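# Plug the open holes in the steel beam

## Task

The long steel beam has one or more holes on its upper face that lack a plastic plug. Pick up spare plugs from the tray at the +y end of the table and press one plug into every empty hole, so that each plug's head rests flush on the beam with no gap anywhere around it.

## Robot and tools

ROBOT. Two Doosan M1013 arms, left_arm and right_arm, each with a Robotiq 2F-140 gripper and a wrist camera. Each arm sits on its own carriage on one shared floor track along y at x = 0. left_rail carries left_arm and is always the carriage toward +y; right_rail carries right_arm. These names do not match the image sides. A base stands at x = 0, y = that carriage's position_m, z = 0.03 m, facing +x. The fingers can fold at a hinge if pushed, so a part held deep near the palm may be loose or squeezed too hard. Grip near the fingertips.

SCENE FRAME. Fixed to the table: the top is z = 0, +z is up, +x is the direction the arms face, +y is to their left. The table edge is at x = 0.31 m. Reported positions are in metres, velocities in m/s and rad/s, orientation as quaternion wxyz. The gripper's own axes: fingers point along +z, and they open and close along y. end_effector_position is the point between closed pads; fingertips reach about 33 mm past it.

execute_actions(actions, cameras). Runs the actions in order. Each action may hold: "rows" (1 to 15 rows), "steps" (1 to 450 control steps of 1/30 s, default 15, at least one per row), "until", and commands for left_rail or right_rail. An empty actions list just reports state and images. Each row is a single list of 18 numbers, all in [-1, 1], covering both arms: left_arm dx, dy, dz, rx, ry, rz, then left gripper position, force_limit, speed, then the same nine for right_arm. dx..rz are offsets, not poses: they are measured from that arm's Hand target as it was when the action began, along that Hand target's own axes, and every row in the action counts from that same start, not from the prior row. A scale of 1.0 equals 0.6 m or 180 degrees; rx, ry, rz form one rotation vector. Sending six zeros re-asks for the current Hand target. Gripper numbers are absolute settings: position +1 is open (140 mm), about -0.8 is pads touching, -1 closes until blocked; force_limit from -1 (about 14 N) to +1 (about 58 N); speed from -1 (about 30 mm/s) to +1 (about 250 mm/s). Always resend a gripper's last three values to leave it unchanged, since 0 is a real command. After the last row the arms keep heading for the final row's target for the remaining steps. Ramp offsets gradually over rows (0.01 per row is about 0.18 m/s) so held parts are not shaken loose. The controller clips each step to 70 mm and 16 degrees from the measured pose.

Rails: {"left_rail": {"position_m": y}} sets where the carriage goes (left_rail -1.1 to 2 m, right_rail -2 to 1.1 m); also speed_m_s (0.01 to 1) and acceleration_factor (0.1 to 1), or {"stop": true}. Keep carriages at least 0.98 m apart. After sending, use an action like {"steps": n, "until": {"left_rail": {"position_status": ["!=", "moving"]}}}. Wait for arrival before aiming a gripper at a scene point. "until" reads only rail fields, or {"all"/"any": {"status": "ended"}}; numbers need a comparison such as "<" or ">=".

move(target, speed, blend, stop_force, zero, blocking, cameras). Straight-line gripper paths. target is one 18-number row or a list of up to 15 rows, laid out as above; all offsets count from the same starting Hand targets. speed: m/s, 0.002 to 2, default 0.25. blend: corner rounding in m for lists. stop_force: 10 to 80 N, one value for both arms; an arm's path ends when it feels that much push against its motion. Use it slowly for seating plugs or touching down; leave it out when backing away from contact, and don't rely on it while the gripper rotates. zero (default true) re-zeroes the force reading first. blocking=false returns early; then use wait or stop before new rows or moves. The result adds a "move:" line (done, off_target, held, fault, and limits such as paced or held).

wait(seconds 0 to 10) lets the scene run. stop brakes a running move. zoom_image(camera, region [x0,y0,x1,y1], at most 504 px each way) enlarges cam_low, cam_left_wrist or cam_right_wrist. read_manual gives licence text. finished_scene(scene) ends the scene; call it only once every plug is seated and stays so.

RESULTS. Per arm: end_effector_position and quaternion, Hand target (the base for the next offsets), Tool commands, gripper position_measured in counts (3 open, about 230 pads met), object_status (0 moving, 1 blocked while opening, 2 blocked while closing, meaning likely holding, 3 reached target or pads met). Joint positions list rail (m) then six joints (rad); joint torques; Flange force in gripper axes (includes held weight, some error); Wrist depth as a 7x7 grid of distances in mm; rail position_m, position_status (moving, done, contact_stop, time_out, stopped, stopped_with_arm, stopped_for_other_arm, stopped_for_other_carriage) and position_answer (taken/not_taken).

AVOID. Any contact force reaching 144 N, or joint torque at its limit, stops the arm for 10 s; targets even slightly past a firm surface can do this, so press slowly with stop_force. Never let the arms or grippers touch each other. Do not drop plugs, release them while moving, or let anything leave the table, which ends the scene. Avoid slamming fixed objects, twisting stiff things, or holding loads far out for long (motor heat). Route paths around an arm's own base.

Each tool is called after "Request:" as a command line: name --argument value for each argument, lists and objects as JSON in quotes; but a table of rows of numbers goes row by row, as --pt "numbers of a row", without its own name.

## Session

Request:
execute_actions --actions '[]'

Scene clock: 0.00 s.
left_arm: end_effector_position=(+0.6500, +1.7619, +0.3520) position_measured=3 object_status=3 end_effector_quat_wxyz=(+0.000, +1.000, +0.000, +0.000) | right_arm: end_effector_position=(+0.6500, -0.8895, +0.3520) position_measured=3 object_status=3 end_effector_quat_wxyz=(+0.000, +1.000, +0.000, +0.000)
Joint positions: left_arm=[1.762 -0.053 0.164 1.605 0 1.373 1.518] | right_arm=[-0.89 -0.053 0.164 1.605 0 1.373 1.518]
Joint velocities: within noise
Joint torques (N m): no reading
Flange force (N): no reading
Wrist depth (mm): cam_left_wrist=[439 437 436 436 438 437 435 / 457 464 461 461 460 326 327 / 489 491 488 488 488 346 345 / 519 122 521 516 515 132 509 / - 108 554 551 551 127 95 / - 590 594 570 580 587 95 / - - 614 608 621 - -] | cam_right_wrist=[433 434 432 431 430 380 426 / 328 326 328 327 327 326 329 / 348 346 348 345 346 344 - / 508 117 519 515 515 132 501 / - 108 545 550 546 552 95 / - 577 582 563 569 585 - / - 591 609 601 588 - -]
Hand target: left_arm +0.6500, +1.7619, +0.3520; +0.000, +1.000, +0.000, +0.000 | right_arm +0.6500, -0.8895, +0.3520; +0.000, +1.000, +0.000, +0.000
Tool commands: left_gripper/position=+1.0 left_gripper/force_limit=+1.0 left_gripper/speed=+1.0 right_gripper/position=+1.0 right_gripper/force_limit=+1.0 right_gripper/speed=+1.0
left_rail: position_m=1.762 position_status=done
right_rail: position_m=-0.890 position_status=done

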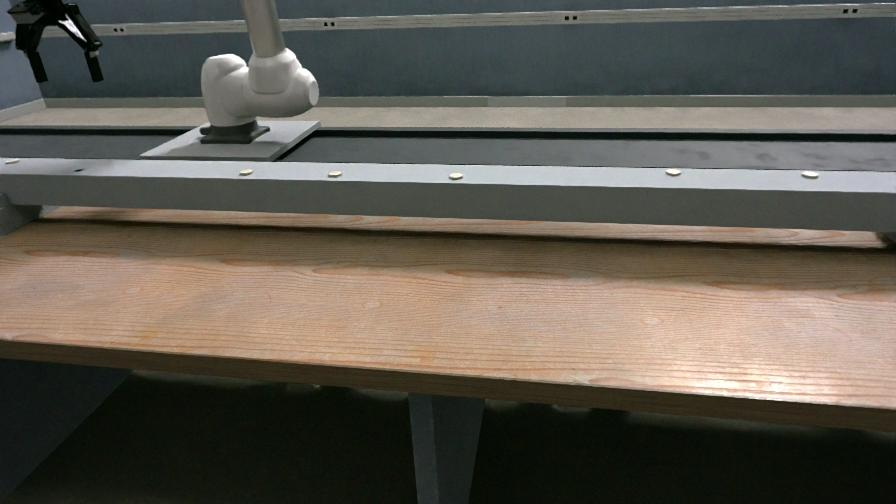

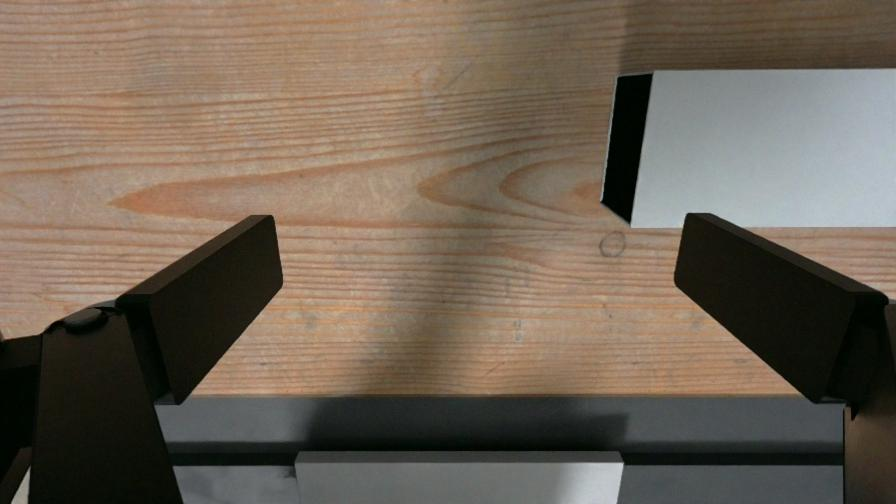

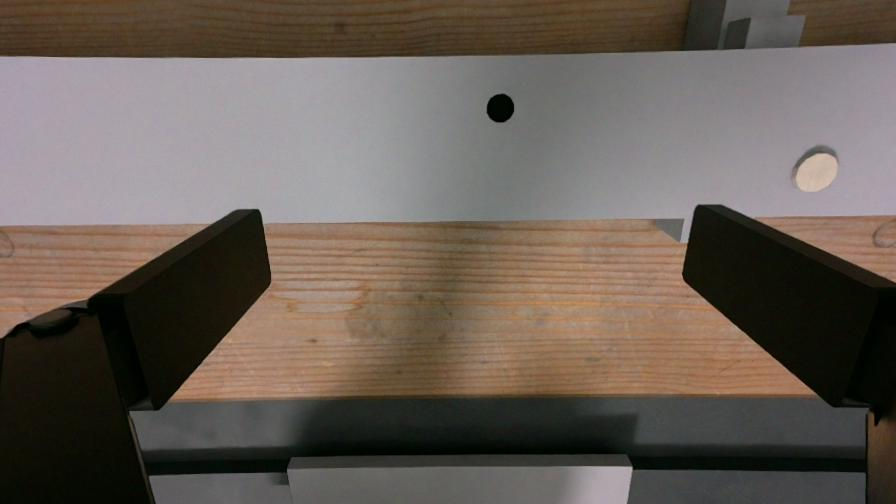

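Request:
execute_actions --actions '[{"left_rail":{"position_m":1.15},"right_rail":{"position_m":-1.5},"steps":300,"until":{"all":{"status":"ended"}}}]' --cameras '["cam_left_wrist","cam_right_wrist"]'

Request:
execute_actions --actions '[{"left_rail":{"position_m":2.0},"right_rail":{"position_m":-1.95},"steps":300,"until":{"all":{"status":"ended"}}}]' --cameras '["cam_right_wrist"]'

Request:
move --target '[0.2,-0.7,0,0,0,0,1,1,1,0,0,0,0,0,0,1,1,1]' --cameras '["cam_left_wrist"]'

Scene clock: 8.47 s.
left_arm: end_effector_position=(+0.6500, +1.1502, +0.3520) position_measured=3 object_status=3 end_effector_quat_wxyz=(+0.000, +1.000, +0.000, +0.000) end_effector_velocity=(+0.001, -0.002, +0.001) end_effector_angular_velocity=(-0.001, -0.002, -0.001) | right_arm: end_effector_position=(+0.6500, -1.4998, +0.3520) position_measured=3 object_status=3 end_effector_quat_wxyz=(+0.000, +1.000, +0.000, +0.000)
Joint positions: left_arm=[1.15 -0.053 0.164 1.605 0 1.373 1.518] | right_arm=[-1.5 -0.053 0.164 1.605 0 1.373 1.518]
Joint velocities: left_arm=[-0.001 -0.001 0 -0.001 -0.001 0 -0.001] | right_arm=[within noise]
Joint torques (N m): left_arm=[-1.72 -55.85 -40.05 4.14 0.02 -0.07] | right_arm=[-1.39 -59.78 -40.1 4.25 -0.36 0.6]
Flange force (N): left_arm=[-1.3 -2.5 -3.0] | right_arm=[4.8 -1.1 -2.6]
Wrist depth (mm): cam_left_wrist=[438 437 437 435 434 401 434 / 327 327 327 327 326 325 325 / 346 347 346 348 344 345 344 / 515 122 519 522 518 132 512 / - 108 559 549 553 127 95 / - 585 590 593 594 580 96 / - - 609 609 606 - -] | cam_right_wrist=[403 432 434 434 431 433 434 / 329 329 330 326 329 327 - / 347 347 348 353 345 346 342 / 516 117 513 519 518 132 504 / - 108 550 551 550 550 95 / - 582 573 584 591 585 - / - 628 589 584 609 - -]
Hand target: left_arm +0.6500, +1.1502, +0.3520; +0.000, +1.000, +0.000, +0.000 | right_arm +0.6500, -1.4999, +0.3520; +0.000, +1.000, +0.000, +0.000
Tool commands: left_gripper/position=+1.0 left_gripper/force_limit=+1.0 left_gripper/speed=+1.0 right_gripper/position=+1.0 right_gripper/force_limit=+1.0 right_gripper/speed=+1.0
left_rail: position_m=1.150 position_status=done
right_rail: position_m=-1.500 position_status=done
Images, in order (width x height): cam_left_wrist 896x504, cam_right_wrist 896x504.

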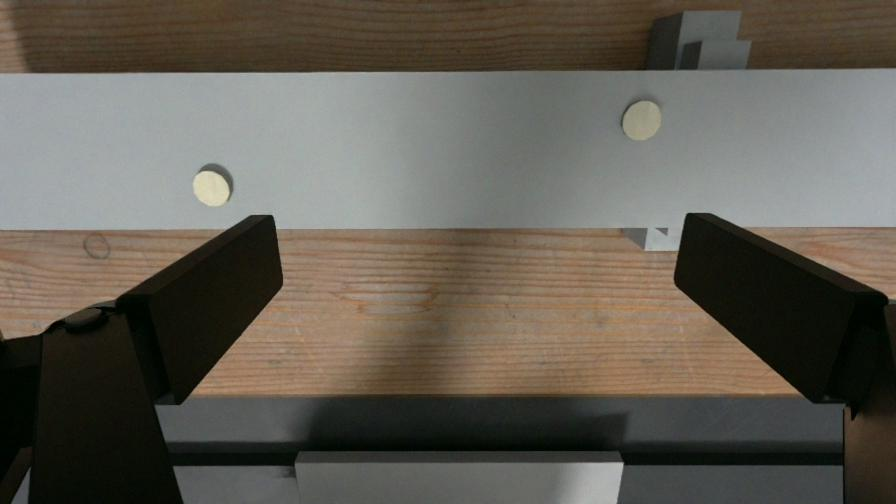

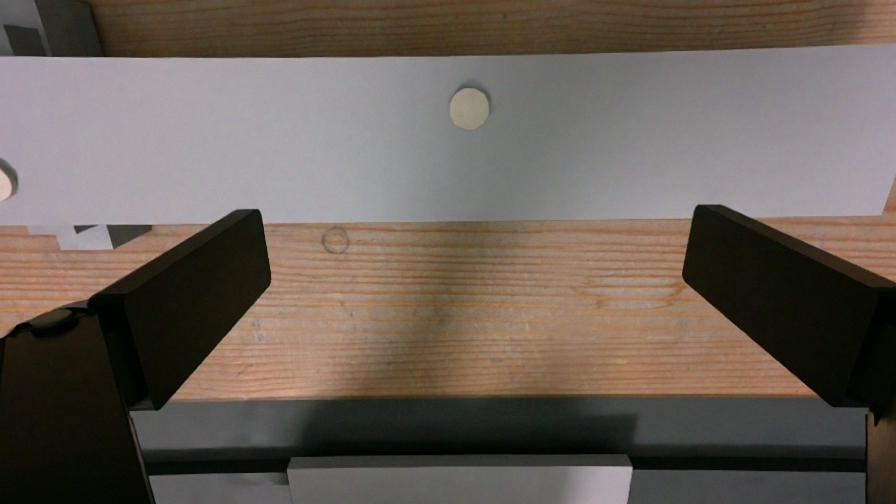

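Scene clock: 10.13 s.
left_arm: end_effector_position=(+0.6500, +1.9998, +0.3520) position_measured=3 object_status=3 end_effector_quat_wxyz=(+0.000, +1.000, +0.000, +0.000) | right_arm: end_effector_position=(+0.6500, -1.9500, +0.3520) position_measured=3 object_status=3 end_effector_quat_wxyz=(+0.000, +1.000, +0.000, +0.000)
Joint positions: left_arm=[2 -0.053 0.164 1.605 0 1.373 1.518] | right_arm=[-1.95 -0.053 0.164 1.605 0 1.373 1.518]
Joint torques (N m): left_arm=[-1.07 -55.44 -40.07 4.22 -0.01 -0.09] | right_arm=[-0.9 -59.98 -40.18 4.28 -0.36 0.57]
Flange force (N): left_arm=[-2.1 -1.8 -3.1] | right_arm=[4.9 -0.5 -2.3]
Wrist depth (mm): cam_left_wrist=[433 437 436 433 436 434 436 / 459 462 462 461 463 458 455 / 488 492 486 490 487 485 480 / 516 122 519 520 516 127 513 / - 108 555 555 554 127 95 / - 593 587 596 588 577 95 / - 1624 605 611 609 - -] | cam_right_wrist=[434 432 438 438 434 439 438 / 330 327 458 456 459 459 458 / 347 347 472 484 488 484 486 / 509 117 514 519 519 132 499 / - 108 549 545 546 548 95 / - 584 570 586 570 585 - / - - 593 607 585 1513 -]
Hand target: left_arm +0.6500, +1.9998, +0.3520; +0.000, +1.000, +0.000, +0.000 | right_arm +0.6500, -1.9500, +0.3520; +0.000, +1.000, +0.000, +0.000
Tool commands: left_gripper/position=+1.0 left_gripper/force_limit=+1.0 left_gripper/speed=+1.0 right_gripper/position=+1.0 right_gripper/force_limit=+1.0 right_gripper/speed=+1.0
left_rail: position_m=2.000 position_status=done
right_rail: position_m=-1.950 position_status=done
Images, in order (width x height): cam_right_wrist 896x504.

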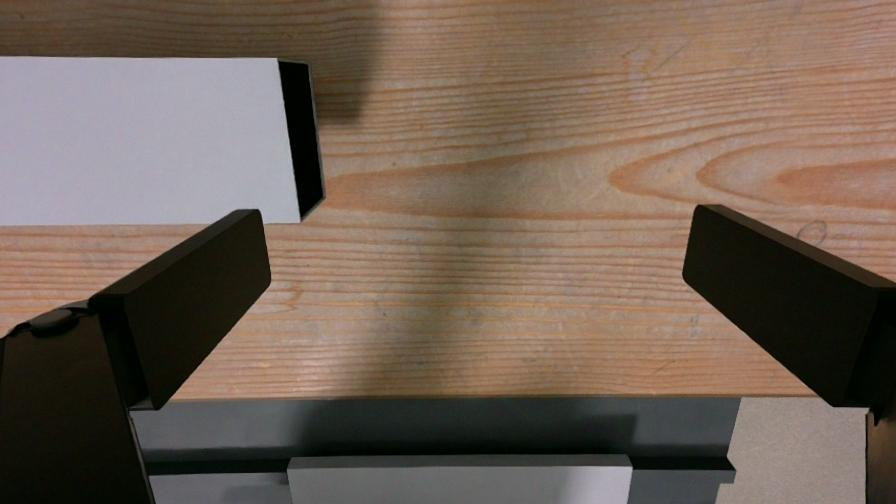

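Scene clock: 12.37 s.
left_arm: end_effector_position=(+0.7700, +2.4200, +0.3520) position_measured=3 object_status=3 end_effector_quat_wxyz=(+0.000, +1.000, +0.000, +0.000) | right_arm: end_effector_position=(+0.6500, -1.9500, +0.3520) position_measured=3 object_status=3 end_effector_quat_wxyz=(+0.000, +1.000, +0.000, +0.000)
Joint positions: left_arm=[2 0.46 0.539 1.086 0 1.517 2.031] | right_arm=[-1.95 -0.053 0.164 1.605 0 1.373 1.518]
Joint torques (N m): left_arm=[-0.9 -92.94 -40.97 4.23 -0.04 -0.09] | right_arm=[-1.15 -59.61 -40.05 4.24 -0.35 0.55]
Flange force (N): left_arm=[-2.1 -0.2 -2.7] | right_arm=[4.2 -0.9 -2.9]
Wrist depth (mm): cam_left_wrist=[1129 435 435 434 436 438 437 / 1191 456 458 457 459 459 458 / 1268 493 488 485 488 486 486 / 1355 122 519 516 515 128 508 / - 108 553 551 551 127 95 / - 590 597 590 588 600 95 / - 1635 1658 1646 627 653 -] | cam_right_wrist=[438 434 436 433 435 434 435 / 333 328 450 457 459 458 463 / 345 345 472 485 483 485 481 / 513 116 517 513 513 132 502 / - 108 546 544 548 545 95 / - 588 586 577 578 578 - / - - 598 595 593 1600 -]
Hand target: left_arm +0.7700, +2.4200, +0.3520; +0.000, +1.000, +0.000, +0.000 | right_arm +0.6500, -1.9500, +0.3520; +0.000, +1.000, +0.000, +0.000
Off the commanded pose: left_arm 0.000 m, 0 deg | right_arm 0.000 m, 0 deg.
left_rail: position_m=2.000 position_status=done
right_rail: position_m=-1.950 position_status=done
move: done
Images, in order (width x height): cam_left_wrist 896x504.

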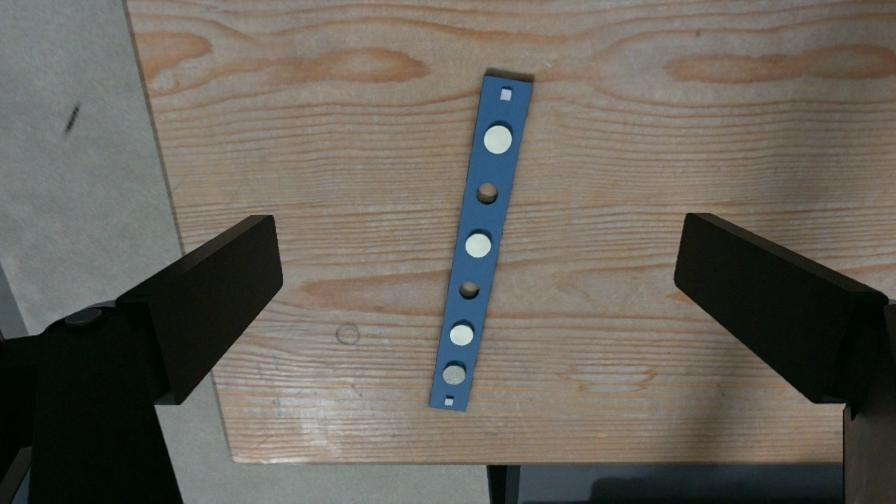

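Request:
move --target '[-0.1817,0.0372,0.39,0,0,0,0.2,-1,0.5,0,0,0,0,0,0,1,1,1]' --cameras '["cam_left_wrist"]'

Request:
zoom_image --camera "cam_left_wrist" --region '[400, 120, 560, 290]'

Scene clock: 24.63 s.
left_arm: end_effector_position=(+0.6610, +2.3977, +0.1181) position_measured=104 object_status=3 end_effector_quat_wxyz=(+0.000, +1.000, +0.000, +0.000) | right_arm: end_effector_position=(+0.6500, -1.9500, +0.3520) position_measured=3 object_status=3 end_effector_quat_wxyz=(+0.000, +1.000, +0.000, +0.000)
Joint positions: left_arm=[2 0.497 0.482 1.616 0 1.044 2.068] | right_arm=[-1.95 -0.053 0.164 1.605 0 1.373 1.518]
Joint torques (N m): left_arm=[-1.23 -81.68 -35.34 3.68 0.03 -0.09] | right_arm=[-1.12 -59.79 -40.2 4.25 -0.37 0.55]
Flange force (N): left_arm=[-2.9 -0.9 -3.9] | right_arm=[4.2 -0.9 -2.5]
Wrist depth (mm): cam_left_wrist=[224 225 225 225 224 224 224 / 237 237 236 234 236 236 236 / 250 251 251 242 250 250 250 / 266 266 144 260 259 259 265 / 280 88 110 277 285 98 87 / - - 300 302 303 - - / - - 327 321 327 - -] | cam_right_wrist=[432 433 436 438 432 438 437 / 330 325 450 460 456 458 458 / 347 349 418 488 486 485 484 / 513 116 516 516 518 132 503 / - 108 546 546 550 550 95 / - 592 573 573 572 578 - / - - 577 593 592 1327 -]
Hand target: left_arm +0.6610, +2.3977, +0.1180; +0.000, +1.000, +0.000, +0.000 | right_arm +0.6500, -1.9500, +0.3520; +0.000, +1.000, +0.000, +0.000
Off the commanded pose: left_arm 0.000 m, 0 deg | right_arm 0.000 m, 0 deg.
left_rail: position_m=2.000 position_status=done
right_rail: position_m=-1.950 position_status=done
move: done
Images, in order (width x height): cam_left_wrist 896x504.

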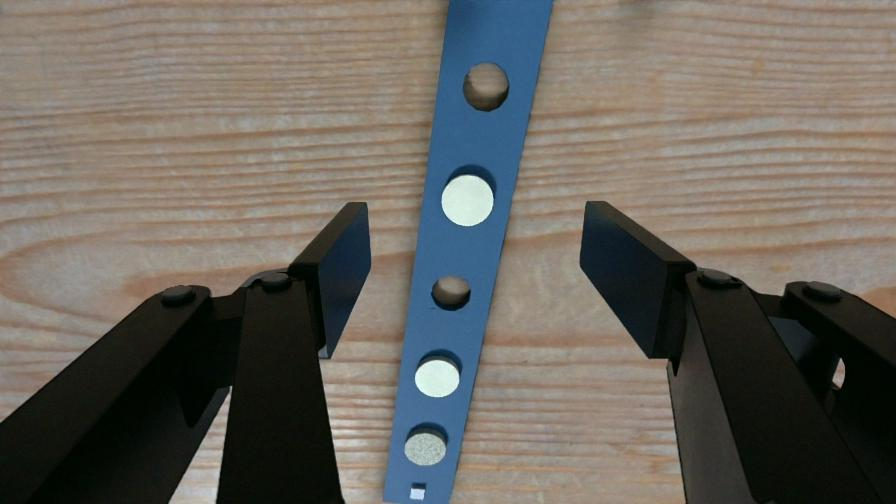

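Scaled by 2.965 from the camera's 896x504 image, which has a finer 1280x720 frame.

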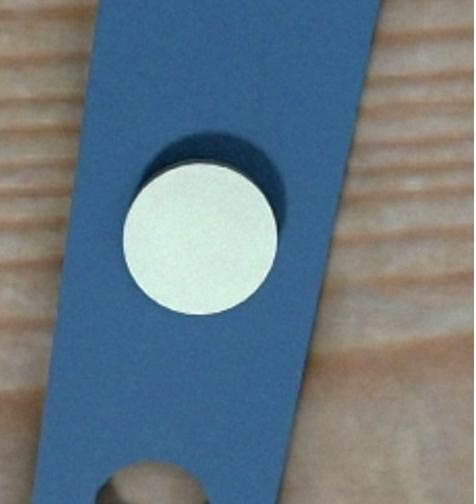

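Request:
move --pt "-0.0045 0 0.1205 0 0 0 0.2 -1 0.5 0 0 0 0 0 0 1 1 1" --pt "-0.0045 0 0.1205 0 0 0 -1 0 -1 0 0 0 0 0 0 1 1 1" --speed 0.06 --cameras '["cam_left_wrist"]'

Request:
wait --seconds 0.7 --cameras '[]'

Request:
move --pt "0 0 -0.06 0 0 0 -1 0 -1 0 0 0 0 0 0 1 1 1" --pt "0 0 -0.35 0 0 0 -1 0 -1 0 0 0 0 0 0 1 1 1" --pt "0.0128 0.6627 -0.4202 0 0 0 -1 0 -1 0 0 0 0 0 0 1 1 1" --blend '[0.01,0.05,0]' --speed '[0.06,0.25,0.25]' --cameras '[]'

Request:
execute_actions --actions '[{"left_rail":{"position_m":-0.92},"steps":400,"until":{"left_rail":{"position_status":["!=","moving"]}}}]' --cameras '["cam_left_wrist"]'

Request:
zoom_image --camera "cam_left_wrist" --region '[400, 120, 560, 290]'

Scene clock: 41.10 s.
left_arm: end_effector_position=(+0.6583, +2.3977, +0.0457) position_measured=194 object_status=2 end_effector_quat_wxyz=(+0.000, +1.000, +0.000, +0.000) | right_arm: end_effector_position=(+0.6500, -1.9500, +0.3520) position_measured=3 object_status=3 end_effector_quat_wxyz=(+0.000, +1.000, +0.000, +0.000)
Joint positions: left_arm=[2 0.499 0.544 1.669 0 0.928 2.069] | right_arm=[-1.95 -0.053 0.164 1.605 0 1.373 1.518]
Joint torques (N m): left_arm=[-1.59 -78.17 -29.54 3.22 -0.08 -0.07] | right_arm=[-0.97 -59.99 -40.12 4.23 -0.36 0.56]
Flange force (N): left_arm=[-3.6 -0.2 -12.2] | right_arm=[5.3 -0.5 -2.6]
Wrist depth (mm): cam_left_wrist=[159 159 159 158 158 159 159 / 168 168 167 164 165 167 167 / 177 178 177 171 175 177 177 / 188 189 186 172 183 188 188 / 201 199 90 189 83 86 198 / 212 - - 208 - 67 209 / - - - 224 - - -] | cam_right_wrist=[432 435 437 434 438 434 441 / 329 325 458 459 460 459 460 / 346 352 473 484 487 487 483 / 510 117 515 517 513 132 501 / - 108 548 545 550 549 95 / - 595 578 589 573 585 - / - - 584 599 595 1560 -]
Hand target: left_arm +0.6583, +2.3977, +0.0457; +0.000, +1.000, +0.000, +0.000 | right_arm +0.6500, -1.9500, +0.3520; +0.000, +1.000, +0.000, +0.000
Off the commanded pose: left_arm 0.000 m, 0 deg | right_arm 0.000 m, 0 deg.
left_rail: position_m=2.000 position_status=done
right_rail: position_m=-1.950 position_status=done
move: done
Images, in order (width x height): cam_left_wrist 896x504.

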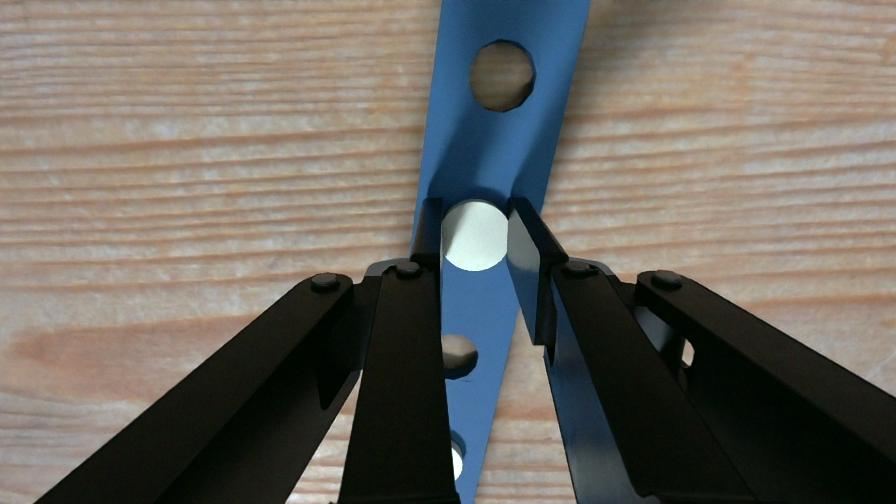

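Scene clock: 41.80 s.
left_arm: end_effector_position=(+0.6583, +2.3977, +0.0457) position_measured=194 object_status=2 end_effector_quat_wxyz=(+0.000, +1.000, +0.000, +0.000) | right_arm: end_effector_position=(+0.6500, -1.9500, +0.3520) position_measured=3 object_status=3 end_effector_quat_wxyz=(+0.000, +1.000, +0.000, +0.000)
Joint positions: left_arm=[2 0.499 0.544 1.669 0 0.928 2.069] | right_arm=[-1.95 -0.053 0.164 1.605 0 1.373 1.518]
Joint torques (N m): left_arm=[-1.27 -78.62 -29.65 3.27 -0.07 -0.1] | right_arm=[-1.21 -59.82 -40.18 4.24 -0.37 0.55]
Flange force (N): left_arm=[-3.1 -0.2 -11.8] | right_arm=[4.9 -0.9 -2.5]
Wrist depth (mm): cam_left_wrist=[159 159 159 157 157 158 159 / 168 168 167 164 165 167 167 / 178 177 177 171 175 177 177 / 189 188 186 172 183 188 188 / 201 199 91 189 83 86 198 / 212 - - 207 - 66 208 / - - - - - - -] | cam_right_wrist=[437 433 438 441 435 438 435 / 331 327 455 456 460 459 459 / 350 346 473 484 482 485 486 / 517 116 511 518 511 132 497 / - 108 548 548 548 545 95 / - 592 588 585 574 584 - / - 611 646 593 602 1272 -]
Hand target: left_arm +0.6583, +2.3977, +0.0457; +0.000, +1.000, +0.000, +0.000 | right_arm +0.6500, -1.9500, +0.3520; +0.000, +1.000, +0.000, +0.000
Tool commands: left_gripper/position=-1.0 left_gripper/force_limit=+0.0 left_gripper/speed=-1.0 right_gripper/position=+1.0 right_gripper/force_limit=+1.0 right_gripper/speed=+1.0
Off the commanded pose: left_arm 0.000 m, 0 deg | right_arm 0.000 m, 0 deg.
left_rail: position_m=2.000 position_status=done
right_rail: position_m=-1.950 position_status=done
wait: 0.70 s
No camera images: "cameras" was empty.

Scene clock: 45.10 s.
left_arm: end_effector_position=(+0.6660, +2.0001, +0.2979) position_measured=194 object_status=2 end_effector_quat_wxyz=(+0.000, +1.000, +0.000, +0.000) | right_arm: end_effector_position=(+0.6500, -1.9500, +0.3520) position_measured=3 object_status=3 end_effector_quat_wxyz=(+0.000, +1.000, +0.000, +0.000)
Joint positions: left_arm=[2 -0.052 0.21 1.649 0 1.283 1.519] | right_arm=[-1.95 -0.053 0.164 1.605 0 1.373 1.518]
Joint torques (N m): left_arm=[-3.19 -59.63 -39.18 4.03 0 -0.01] | right_arm=[-1.27 -60.03 -40.12 4.24 -0.32 0.59]
Flange force (N): left_arm=[-1.5 -4.8 -2.9] | right_arm=[5.2 -1.0 -2.5]
Wrist depth (mm): cam_left_wrist=[388 388 388 385 387 386 386 / 412 409 407 409 409 407 405 / 426 436 432 427 432 429 432 / 458 459 455 170 448 460 458 / 491 485 90 483 83 86 483 / 521 - - - - 66 505 / - - - - - - -] | cam_right_wrist=[433 431 438 440 434 438 434 / 334 328 455 465 455 455 456 / 348 348 486 486 487 482 484 / 513 109 517 515 515 132 503 / - 108 548 546 546 549 95 / - 572 573 589 573 588 - / - - 599 599 584 1485 -]
Hand target: left_arm +0.6660, +2.0001, +0.2978; +0.000, +1.000, +0.000, +0.000 | right_arm +0.6500, -1.9500, +0.3520; +0.000, +1.000, +0.000, +0.000
Off the commanded pose: left_arm 0.000 m, 0 deg | right_arm 0.000 m, 0 deg.
left_rail: position_m=2.000 position_status=done
right_rail: position_m=-1.950 position_status=done
move: done
No camera images: "cameras" was empty.

Scene clock: 48.83 s.
left_arm: end_effector_position=(+0.6660, -0.9197, +0.2978) position_measured=194 object_status=2 end_effector_quat_wxyz=(+0.000, +1.000, +0.000, +0.000) end_effector_velocity=(-0.001, -0.001, -0.001) end_effector_angular_velocity=(+0.000, +0.001, +0.001) | right_arm: end_effector_position=(+0.6500, -1.9500, +0.3520) position_measured=3 object_status=3 end_effector_quat_wxyz=(+0.000, +1.000, +0.000, +0.000)
Joint positions: left_arm=[-0.92 -0.052 0.21 1.649 0 1.283 1.519] | right_arm=[-1.95 -0.053 0.164 1.605 0 1.373 1.518]
Joint velocities: left_arm=[-0.001 0 0 0.002 0 -0.001 -0.001] | right_arm=[within noise]
Joint torques (N m): left_arm=[-1.13 -59.34 -39.43 4.09 -0.09 -0.03] | right_arm=[-0.9 -59.81 -40.15 4.22 -0.34 0.56]
Flange force (N): left_arm=[-2.2 -1.6 -2.7] | right_arm=[4.8 -0.4 -2.5]
Wrist depth (mm): cam_left_wrist=[387 387 389 386 388 379 385 / 282 281 281 280 281 280 280 / 292 290 290 290 288 291 289 / 310 309 305 170 134 299 308 / 490 485 90 484 83 86 481 / 519 - - - - 66 509 / - - - - - - -] | cam_right_wrist=[434 433 439 436 434 440 438 / 328 328 449 459 458 460 461 / 347 347 419 482 486 485 488 / 515 116 511 513 513 132 499 / - 108 548 549 551 548 95 / - 574 582 586 581 576 - / - - 599 589 596 1434 -]
Hand target: left_arm +0.6660, -0.9197, +0.2978; +0.000, +1.000, +0.000, +0.000 | right_arm +0.6500, -1.9500, +0.3520; +0.000, +1.000, +0.000, +0.000
Tool commands: left_gripper/position=-1.0 left_gripper/force_limit=+0.0 left_gripper/speed=-1.0 right_gripper/position=+1.0 right_gripper/force_limit=+1.0 right_gripper/speed=+1.0
Off the commanded pose: left_arm 0.000 m, 0 deg | right_arm 0.000 m, 0 deg.
left_rail: position_m=-0.920 position_status=done
right_rail: position_m=-1.950 position_status=done
Images, in order (width x height): cam_left_wrist 896x504.

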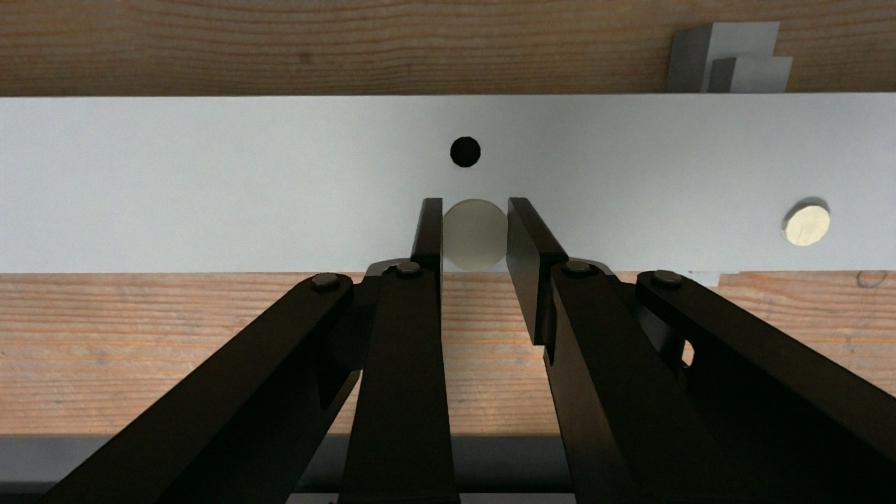

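Scaled by 2.965 from the camera's 896x504 image, which has a finer 1280x720 frame.

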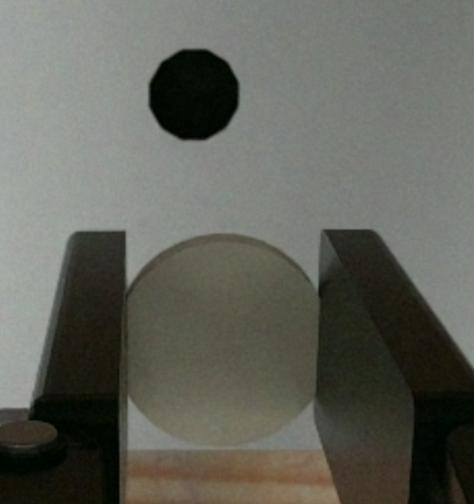

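Request:
move --target '[-0.0208,0.0017,0.163,0,0,0,-1,0,-1,0,0,0,0,0,0,1,1,1]' --cameras '["cam_left_wrist"]'

Request:
zoom_image --camera "cam_left_wrist" --region '[400, 120, 560, 290]'

Scene clock: 60.10 s.
left_arm: end_effector_position=(+0.6535, -0.9209, +0.2001) position_measured=194 object_status=2 end_effector_quat_wxyz=(+0.000, +1.000, +0.000, +0.000) | right_arm: end_effector_position=(+0.6500, -1.9500, +0.3520) position_measured=3 object_status=3 end_effector_quat_wxyz=(+0.000, +1.000, +0.000, +0.000)
Joint positions: left_arm=[-0.92 -0.054 0.249 1.787 0 1.106 1.517] | right_arm=[-1.95 -0.053 0.164 1.605 0 1.373 1.518]
Joint torques (N m): left_arm=[-1.04 -60.87 -37.01 3.82 0.02 -0.04] | right_arm=[-0.79 -60.01 -40.3 4.24 -0.34 0.57]
Flange force (N): left_arm=[-2.4 -1.5 -3.2] | right_arm=[4.7 -0.3 -2.4]
Wrist depth (mm): cam_left_wrist=[299 298 299 294 295 294 221 / 182 182 182 182 183 182 181 / 192 193 192 192 189 194 194 / 204 205 202 170 138 202 203 / 218 215 90 215 83 83 214 / 404 - - 405 - 66 392 / - - - - - - -] | cam_right_wrist=[437 433 436 434 438 434 438 / 330 328 451 458 458 458 459 / 347 347 418 486 486 484 484 / 509 116 511 515 517 132 506 / - 108 550 550 545 546 95 / - 572 581 585 576 586 - / - - 605 596 601 - -]
Hand target: left_arm +0.6535, -0.9210, +0.2000; +0.000, +1.000, +0.000, +0.000 | right_arm +0.6500, -1.9500, +0.3520; +0.000, +1.000, +0.000, +0.000
Off the commanded pose: left_arm 0.000 m, 0 deg | right_arm 0.000 m, 0 deg.
left_rail: position_m=-0.920 position_status=done
right_rail: position_m=-1.950 position_status=done
move: done
Images, in order (width x height): cam_left_wrist 896x504.

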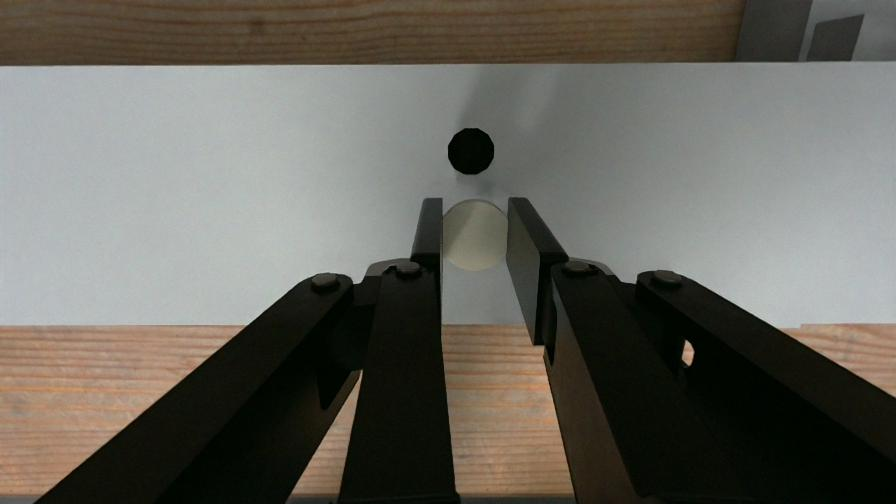

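Scaled by 2.965 from the camera's 896x504 image, which has a finer 1280x720 frame.

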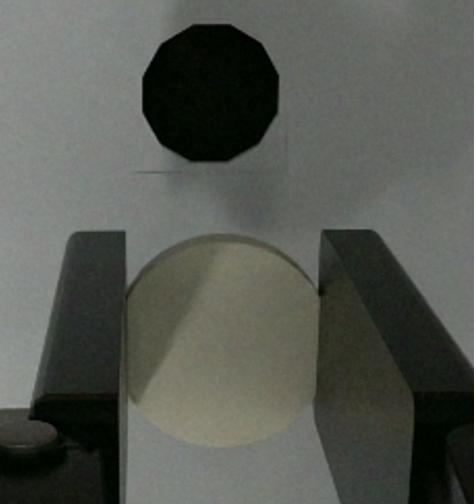

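Request:
move --target '[0.0495,-0.0007,0,0,0,0,-1,0,-1,0,0,0,0,0,0,1,1,1]' --speed 0.1 --cameras '[]'

Request:
move --target '[0,0,0.0367,0,0,0,-1,0,-1,0,0,0,0,0,0,1,1,1]' --speed 0.01 --stop_force 20 --cameras '["cam_left_wrist"]'

Request:
zoom_image --camera "cam_left_wrist" --region '[400, 120, 560, 290]'

Scene clock: 68.90 s.
left_arm: end_effector_position=(+0.6832, -0.9205, +0.2000) position_measured=194 object_status=2 end_effector_quat_wxyz=(+0.000, +1.000, +0.000, +0.000) | right_arm: end_effector_position=(+0.6500, -1.9500, +0.3520) position_measured=3 object_status=3 end_effector_quat_wxyz=(+0.000, +1.000, +0.000, +0.000)
Joint positions: left_arm=[-0.92 -0.051 0.293 1.728 0 1.12 1.519] | right_arm=[-1.95 -0.053 0.164 1.605 0 1.373 1.518]
Joint torques (N m): left_arm=[-0.91 -65.54 -37 3.84 0.02 -0.03] | right_arm=[-1.04 -59.85 -40.05 4.25 -0.36 0.57]
Flange force (N): left_arm=[-1.9 -1.3 -3.3] | right_arm=[4.9 -0.7 -2.7]
Wrist depth (mm): cam_left_wrist=[298 299 299 299 298 298 292 / 312 312 311 312 311 308 231 / 193 193 192 192 191 191 191 / 204 205 201 172 199 204 203 / 217 215 90 215 83 86 209 / 401 - - 402 - 66 - / - - - - - - -] | cam_right_wrist=[437 433 439 437 438 437 439 / 328 328 453 454 456 460 460 / - 347 489 488 486 484 484 / 520 117 513 516 516 132 502 / - 108 546 545 551 551 95 / - 577 578 576 577 577 - / - - 613 595 581 1531 -]
Hand target: left_arm +0.6832, -0.9205, +0.2000; +0.000, +1.000, +0.000, +0.000 | right_arm +0.6500, -1.9500, +0.3520; +0.000, +1.000, +0.000, +0.000
Off the commanded pose: left_arm 0.000 m, 0 deg | right_arm 0.000 m, 0 deg.
left_rail: position_m=-0.920 position_status=done
right_rail: position_m=-1.950 position_status=done
move: done
No camera images: "cameras" was empty.

Scene clock: 71.53 s.
left_arm: end_effector_position=(+0.6833, -0.9205, +0.1800) position_measured=194 object_status=2 end_effector_quat_wxyz=(+0.000, +1.000, +0.000, +0.000) | right_arm: end_effector_position=(+0.6500, -1.9500, +0.3520) position_measured=3 object_status=3 end_effector_quat_wxyz=(+0.000, +1.000, +0.000, +0.000)
Joint positions: left_arm=[-0.92 -0.051 0.308 1.748 0 1.085 1.519] | right_arm=[-1.95 -0.053 0.164 1.605 0 1.373 1.518]
Joint torques (N m): left_arm=[-2.12 -51.64 -27.43 3.26 -0.8 -0.04] | right_arm=[-1.31 -59.74 -40.22 4.2 -0.39 0.58]
Flange force (N): left_arm=[-4.8 -3.2 -24.4] | right_arm=[4.5 -1.0 -2.4]
Wrist depth (mm): cam_left_wrist=[281 282 281 282 280 280 272 / 293 293 293 292 293 293 221 / 170 172 172 172 172 172 171 / 186 183 180 170 178 182 182 / 195 192 91 192 83 86 191 / 206 - - 209 - 66 65 / - - - - - - -] | cam_right_wrist=[434 437 439 434 434 435 438 / 329 326 453 459 461 461 458 / 348 341 419 484 483 484 484 / 511 109 516 510 514 132 503 / - 108 543 549 546 550 95 / - 574 574 581 586 585 - / - - 599 592 608 1477 -]
Hand target: left_arm +0.6833, -0.9205, +0.1800; +0.000, +1.000, +0.000, +0.000 (not the last commanded pose) | right_arm +0.6500, -1.9500, +0.3520; +0.000, +1.000, +0.000, +0.000
Off the commanded pose: left_arm 0.002 m, 0 deg | right_arm 0.000 m, 0 deg.
left_rail: position_m=-0.920 position_status=done
right_rail: position_m=-1.950 position_status=done
move: contact (left_arm)
Images, in order (width x height): cam_left_wrist 896x504.

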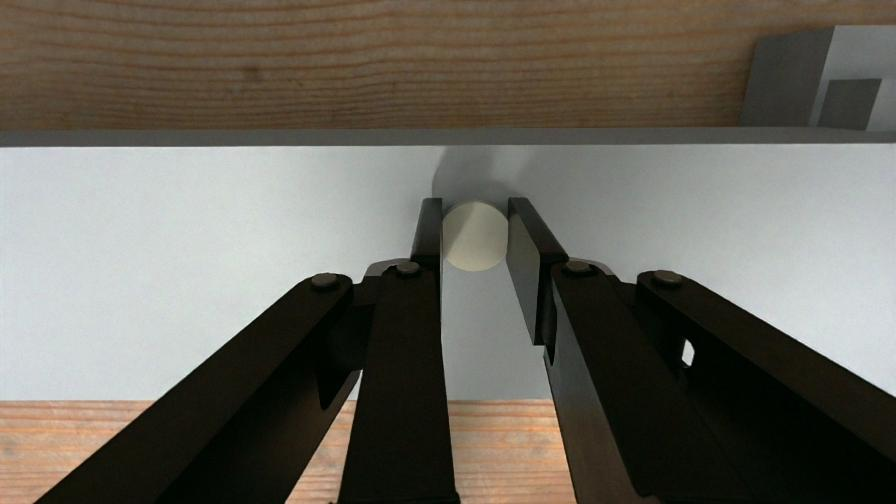

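Scaled by 2.965 from the camera's 896x504 image, which has a finer 1280x720 frame.

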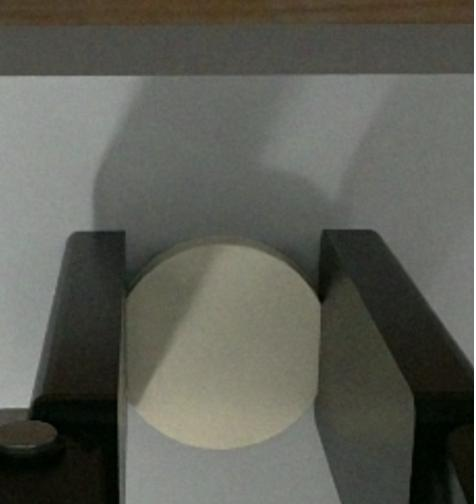

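Same as before; press with 80 N.

Request:
move --pt "0 0 0 0 0 0 0.2 -1 0 0 0 0 0 0 0 1 1 1" --pt "0 0 -0.05 0 0 0 0.2 -1 0 0 0 0 0 0 0 1 1 1" --pt "-0.0003 0 -0.04 0 0 0 -1 0 -0.5 0 0 0 0 0 0 1 1 1" --speed 0.1 --cameras '[]'

Request:
move --target '[0,0,0.06,0,0,0,-1,0,-0.5,0,0,0,0,0,0,1,1,1]' --speed 0.02 --stop_force 80 --cameras '[]'

Request:
move --target '[0,0,-0.02,0,0,0,-1,0,-0.5,0,0,0,0,0,0,1,1,1]' --speed 0.15 --cameras '[]'

Request:
move --target '[0,0,0.04,0,0,0,-1,0,-0.5,0,0,0,0,0,0,1,1,1]' --speed 0.02 --stop_force 80 --cameras '[]'

Request:
move --target '[-0.05,0,-0.068,0,0,0,-1,0,-0.5,0,0,0,0,0,0,1,1,1]' --speed 0.15 --cameras '["cam_left_wrist"]'

Request:
zoom_image --camera "cam_left_wrist" --region '[400, 80, 540, 200]'

Scene clock: 85.67 s.
left_arm: end_effector_position=(+0.6831, -0.9205, +0.2040) position_measured=232 object_status=0 end_effector_quat_wxyz=(+0.000, +1.000, +0.000, +0.000) | right_arm: end_effector_position=(+0.6500, -1.9500, +0.3520) position_measured=3 object_status=3 end_effector_quat_wxyz=(+0.000, +1.000, +0.000, +0.000)
Joint positions: left_arm=[-0.92 -0.051 0.29 1.725 0 1.127 1.519] | right_arm=[-1.95 -0.053 0.164 1.605 0 1.373 1.518]
Joint torques (N m): left_arm=[-0.92 -64.95 -36.89 3.81 0.02 -0.07] | right_arm=[-0.99 -59.75 -40.14 4.26 -0.35 0.55]
Flange force (N): left_arm=[-2.0 -1.4 -3.9] | right_arm=[4.7 -0.6 -2.6]
Wrist depth (mm): cam_left_wrist=[304 303 301 301 301 302 264 / 316 315 316 313 315 310 232 / 197 196 196 196 196 195 195 / 208 209 208 134 206 208 207 / 222 223 - 84 83 89 218 / 406 - 65 - - 70 403 / - - 67 - - - -] | cam_right_wrist=[434 431 435 439 435 434 435 / 324 329 449 459 459 458 459 / 346 343 420 484 486 483 487 / 511 117 515 513 517 132 503 / - 108 545 548 550 550 95 / - 586 585 578 570 586 - / - 646 611 598 593 1442 -]
Hand target: left_arm +0.6831, -0.9205, +0.2040; +0.000, +1.000, +0.000, +0.000 | right_arm +0.6500, -1.9500, +0.3520; +0.000, +1.000, +0.000, +0.000
Off the commanded pose: left_arm 0.000 m, 0 deg | right_arm 0.000 m, 0 deg.
left_rail: position_m=-0.920 position_status=done
right_rail: position_m=-1.950 position_status=done
move: done
No camera images: "cameras" was empty.

Scene clock: 87.60 s.
left_arm: end_effector_position=(+0.6832, -0.9205, +0.1784) position_measured=232 object_status=3 end_effector_quat_wxyz=(+0.000, +1.000, +0.000, +0.000) | right_arm: end_effector_position=(+0.6500, -1.9500, +0.3520) position_measured=3 object_status=3 end_effector_quat_wxyz=(+0.000, +1.000, +0.000, +0.000)
Joint positions: left_arm=[-0.92 -0.051 0.309 1.75 0 1.082 1.519] | right_arm=[-1.95 -0.053 0.164 1.605 0 1.373 1.518]
Joint torques (N m): left_arm=[-2.57 4.21 -0.72 3.49 -9.43 -0.02] | right_arm=[-0.81 -59.96 -40.21 4.25 -0.32 0.58]
Flange force (N): left_arm=[-27.4 -4.0 -108.2] | right_arm=[4.8 -0.3 -2.3]
Wrist depth (mm): cam_left_wrist=[281 282 281 280 280 279 274 / 294 293 293 292 292 293 221 / 172 171 172 171 171 171 171 / 182 182 182 134 180 182 182 / 195 195 - 84 83 83 193 / 208 - 65 - - 70 204 / - - 67 - - - -] | cam_right_wrist=[431 434 436 436 434 437 437 / 333 327 450 462 458 461 459 / 347 348 472 484 484 484 484 / 508 117 518 515 511 132 506 / - 108 545 548 554 548 95 / - 580 574 580 577 574 - / - - 588 585 601 1459 -]
Hand target: left_arm +0.6832, -0.9205, +0.1784; +0.000, +1.000, +0.000, +0.000 (not the last commanded pose) | right_arm +0.6500, -1.9500, +0.3520; +0.000, +1.000, +0.000, +0.000
Off the commanded pose: left_arm 0.010 m, 0 deg | right_arm 0.000 m, 0 deg.
left_rail: position_m=-0.920 position_status=done
right_rail: position_m=-1.950 position_status=done
move: contact (left_arm)
No camera images: "cameras" was empty.

Scene clock: 88.30 s.
left_arm: end_effector_position=(+0.6832, -0.9206, +0.1903) position_measured=232 object_status=3 end_effector_quat_wxyz=(+0.000, +1.000, +0.000, +0.000) | right_arm: end_effector_position=(+0.6500, -1.9500, +0.3520) position_measured=3 object_status=3 end_effector_quat_wxyz=(+0.000, +1.000, +0.000, +0.000)
Joint positions: left_arm=[-0.92 -0.051 0.3 1.739 0 1.102 1.519] | right_arm=[-1.95 -0.053 0.164 1.605 0 1.373 1.518]
Joint torques (N m): left_arm=[-1.08 -65.83 -36.67 3.79 -0.12 -0.03] | right_arm=[-1.24 -59.77 -40.17 4.25 -0.36 0.59]
Flange force (N): left_arm=[-1.9 -1.9 -3.2] | right_arm=[4.7 -0.9 -2.3]
Wrist depth (mm): cam_left_wrist=[290 290 290 290 290 289 282 / 304 302 302 302 302 299 221 / 182 183 182 181 182 182 181 / 194 193 193 134 191 192 195 / 206 206 - 84 83 83 205 / 393 - 65 - - 70 217 / - - 67 - - - -] | cam_right_wrist=[432 434 436 433 436 436 436 / 328 328 449 464 457 460 460 / 347 341 478 489 482 487 484 / 513 109 511 511 516 132 503 / - 108 555 548 550 544 95 / - 593 582 578 578 586 - / - 644 601 595 591 1560 -]
Hand target: left_arm +0.6832, -0.9206, +0.1904; +0.000, +1.000, +0.000, +0.000 | right_arm +0.6500, -1.9500, +0.3520; +0.000, +1.000, +0.000, +0.000
Off the commanded pose: left_arm 0.000 m, 0 deg | right_arm 0.000 m, 0 deg.
left_rail: position_m=-0.920 position_status=done
right_rail: position_m=-1.950 position_status=done
move: done
No camera images: "cameras" was empty.

Scene clock: 90.07 s.
left_arm: end_effector_position=(+0.6834, -0.9206, +0.1784) position_measured=232 object_status=3 end_effector_quat_wxyz=(+0.000, +1.000, +0.000, +0.001) | right_arm: end_effector_position=(+0.6500, -1.9500, +0.3520) position_measured=3 object_status=3 end_effector_quat_wxyz=(+0.000, +1.000, +0.000, +0.000)
Joint positions: left_arm=[-0.92 -0.051 0.309 1.75 0 1.081 1.519] | right_arm=[-1.95 -0.053 0.164 1.605 0 1.373 1.518]
Joint torques (N m): left_arm=[-2.12 7.4 0.29 3.66 -10.33 -0.04] | right_arm=[-0.93 -59.77 -40.15 4.23 -0.3 0.57]
Flange force (N): left_arm=[-29.3 -3.2 -113.1] | right_arm=[4.8 -0.4 -2.6]
Wrist depth (mm): cam_left_wrist=[281 281 281 279 280 280 273 / 293 293 292 292 293 293 222 / 172 172 171 171 171 172 171 / 183 182 182 134 180 182 182 / 194 194 - 84 83 83 193 / 208 - 65 - - 70 204 / - - 66 - - - -] | cam_right_wrist=[433 434 437 439 437 435 434 / 330 330 453 457 459 458 461 / 348 347 478 488 484 486 485 / 513 116 514 518 516 132 503 / - 108 548 549 549 546 95 / - 574 584 584 584 585 - / - - 607 601 602 662 -]
Hand target: left_arm +0.6833, -0.9206, +0.1784; +0.000, +1.000, +0.000, +0.001 (not the last commanded pose) | right_arm +0.6500, -1.9500, +0.3520; +0.000, +1.000, +0.000, +0.000
Off the commanded pose: left_arm 0.012 m, 0 deg | right_arm 0.000 m, 0 deg.
left_rail: position_m=-0.920 position_status=done
right_rail: position_m=-1.950 position_status=done
move: contact (left_arm)
No camera images: "cameras" was empty.

Scene clock: 90.87 s.
left_arm: end_effector_position=(+0.6533, -0.9206, +0.2191) position_measured=232 object_status=3 end_effector_quat_wxyz=(+0.000, +1.000, +0.000, +0.001) | right_arm: end_effector_position=(+0.6500, -1.9500, +0.3520) position_measured=3 object_status=3 end_effector_quat_wxyz=(+0.000, +1.000, +0.000, +0.000)
Joint positions: left_arm=[-0.92 -0.054 0.235 1.768 0 1.138 1.517] | right_arm=[-1.95 -0.053 0.164 1.605 0 1.373 1.518]
Joint torques (N m): left_arm=[-1.09 -59.63 -37.19 3.85 0.05 -0.07] | right_arm=[-1.1 -59.68 -40.24 4.23 -0.37 0.53]
Flange force (N): left_arm=[-2.2 -1.6 -3.5] | right_arm=[4.3 -0.8 -2.3]
Wrist depth (mm): cam_left_wrist=[316 317 316 316 315 312 236 / 200 200 200 199 199 199 199 / 212 211 211 211 210 214 210 / 225 224 224 134 221 224 223 / 400 395 - 84 83 83 397 / 421 - 65 - - 70 423 / - - 67 - - - -] | cam_right_wrist=[432 434 438 434 436 438 440 / 329 330 449 457 459 459 460 / 343 346 421 484 484 486 485 / 519 117 515 515 514 132 501 / - 108 550 552 548 546 95 / - 577 586 582 570 584 - / - - 602 601 593 1363 -]
Hand target: left_arm +0.6533, -0.9206, +0.2191; +0.000, +1.000, +0.000, +0.001 | right_arm +0.6500, -1.9500, +0.3520; +0.000, +1.000, +0.000, +0.000
Off the commanded pose: left_arm 0.000 m, 0 deg | right_arm 0.000 m, 0 deg.
left_rail: position_m=-0.920 position_status=done
right_rail: position_m=-1.950 position_status=done
move: done
Images, in order (width x height): cam_left_wrist 896x504.

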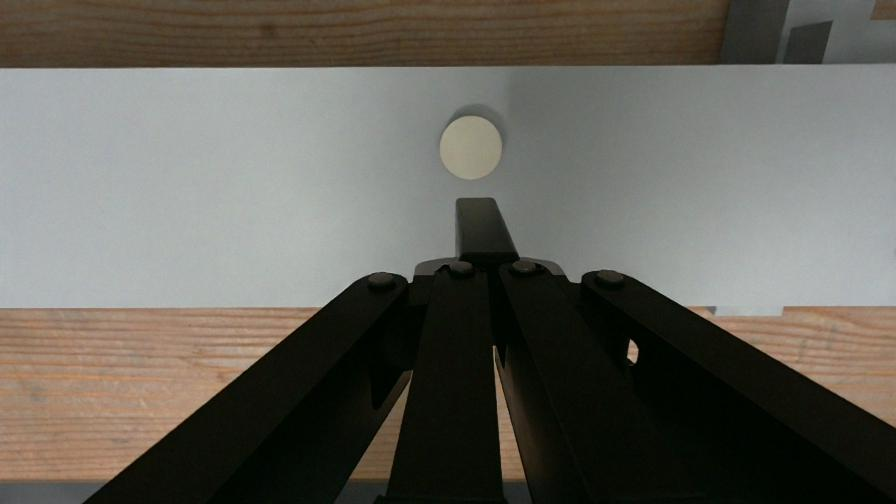

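Scaled by 3.600 from the camera's 896x504 image, which has a finer 1280x720 frame.

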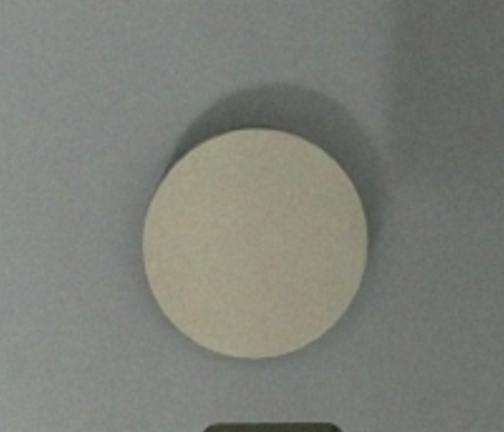

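Request:
finished_scene --scene 2

The scene is finished: the task was done.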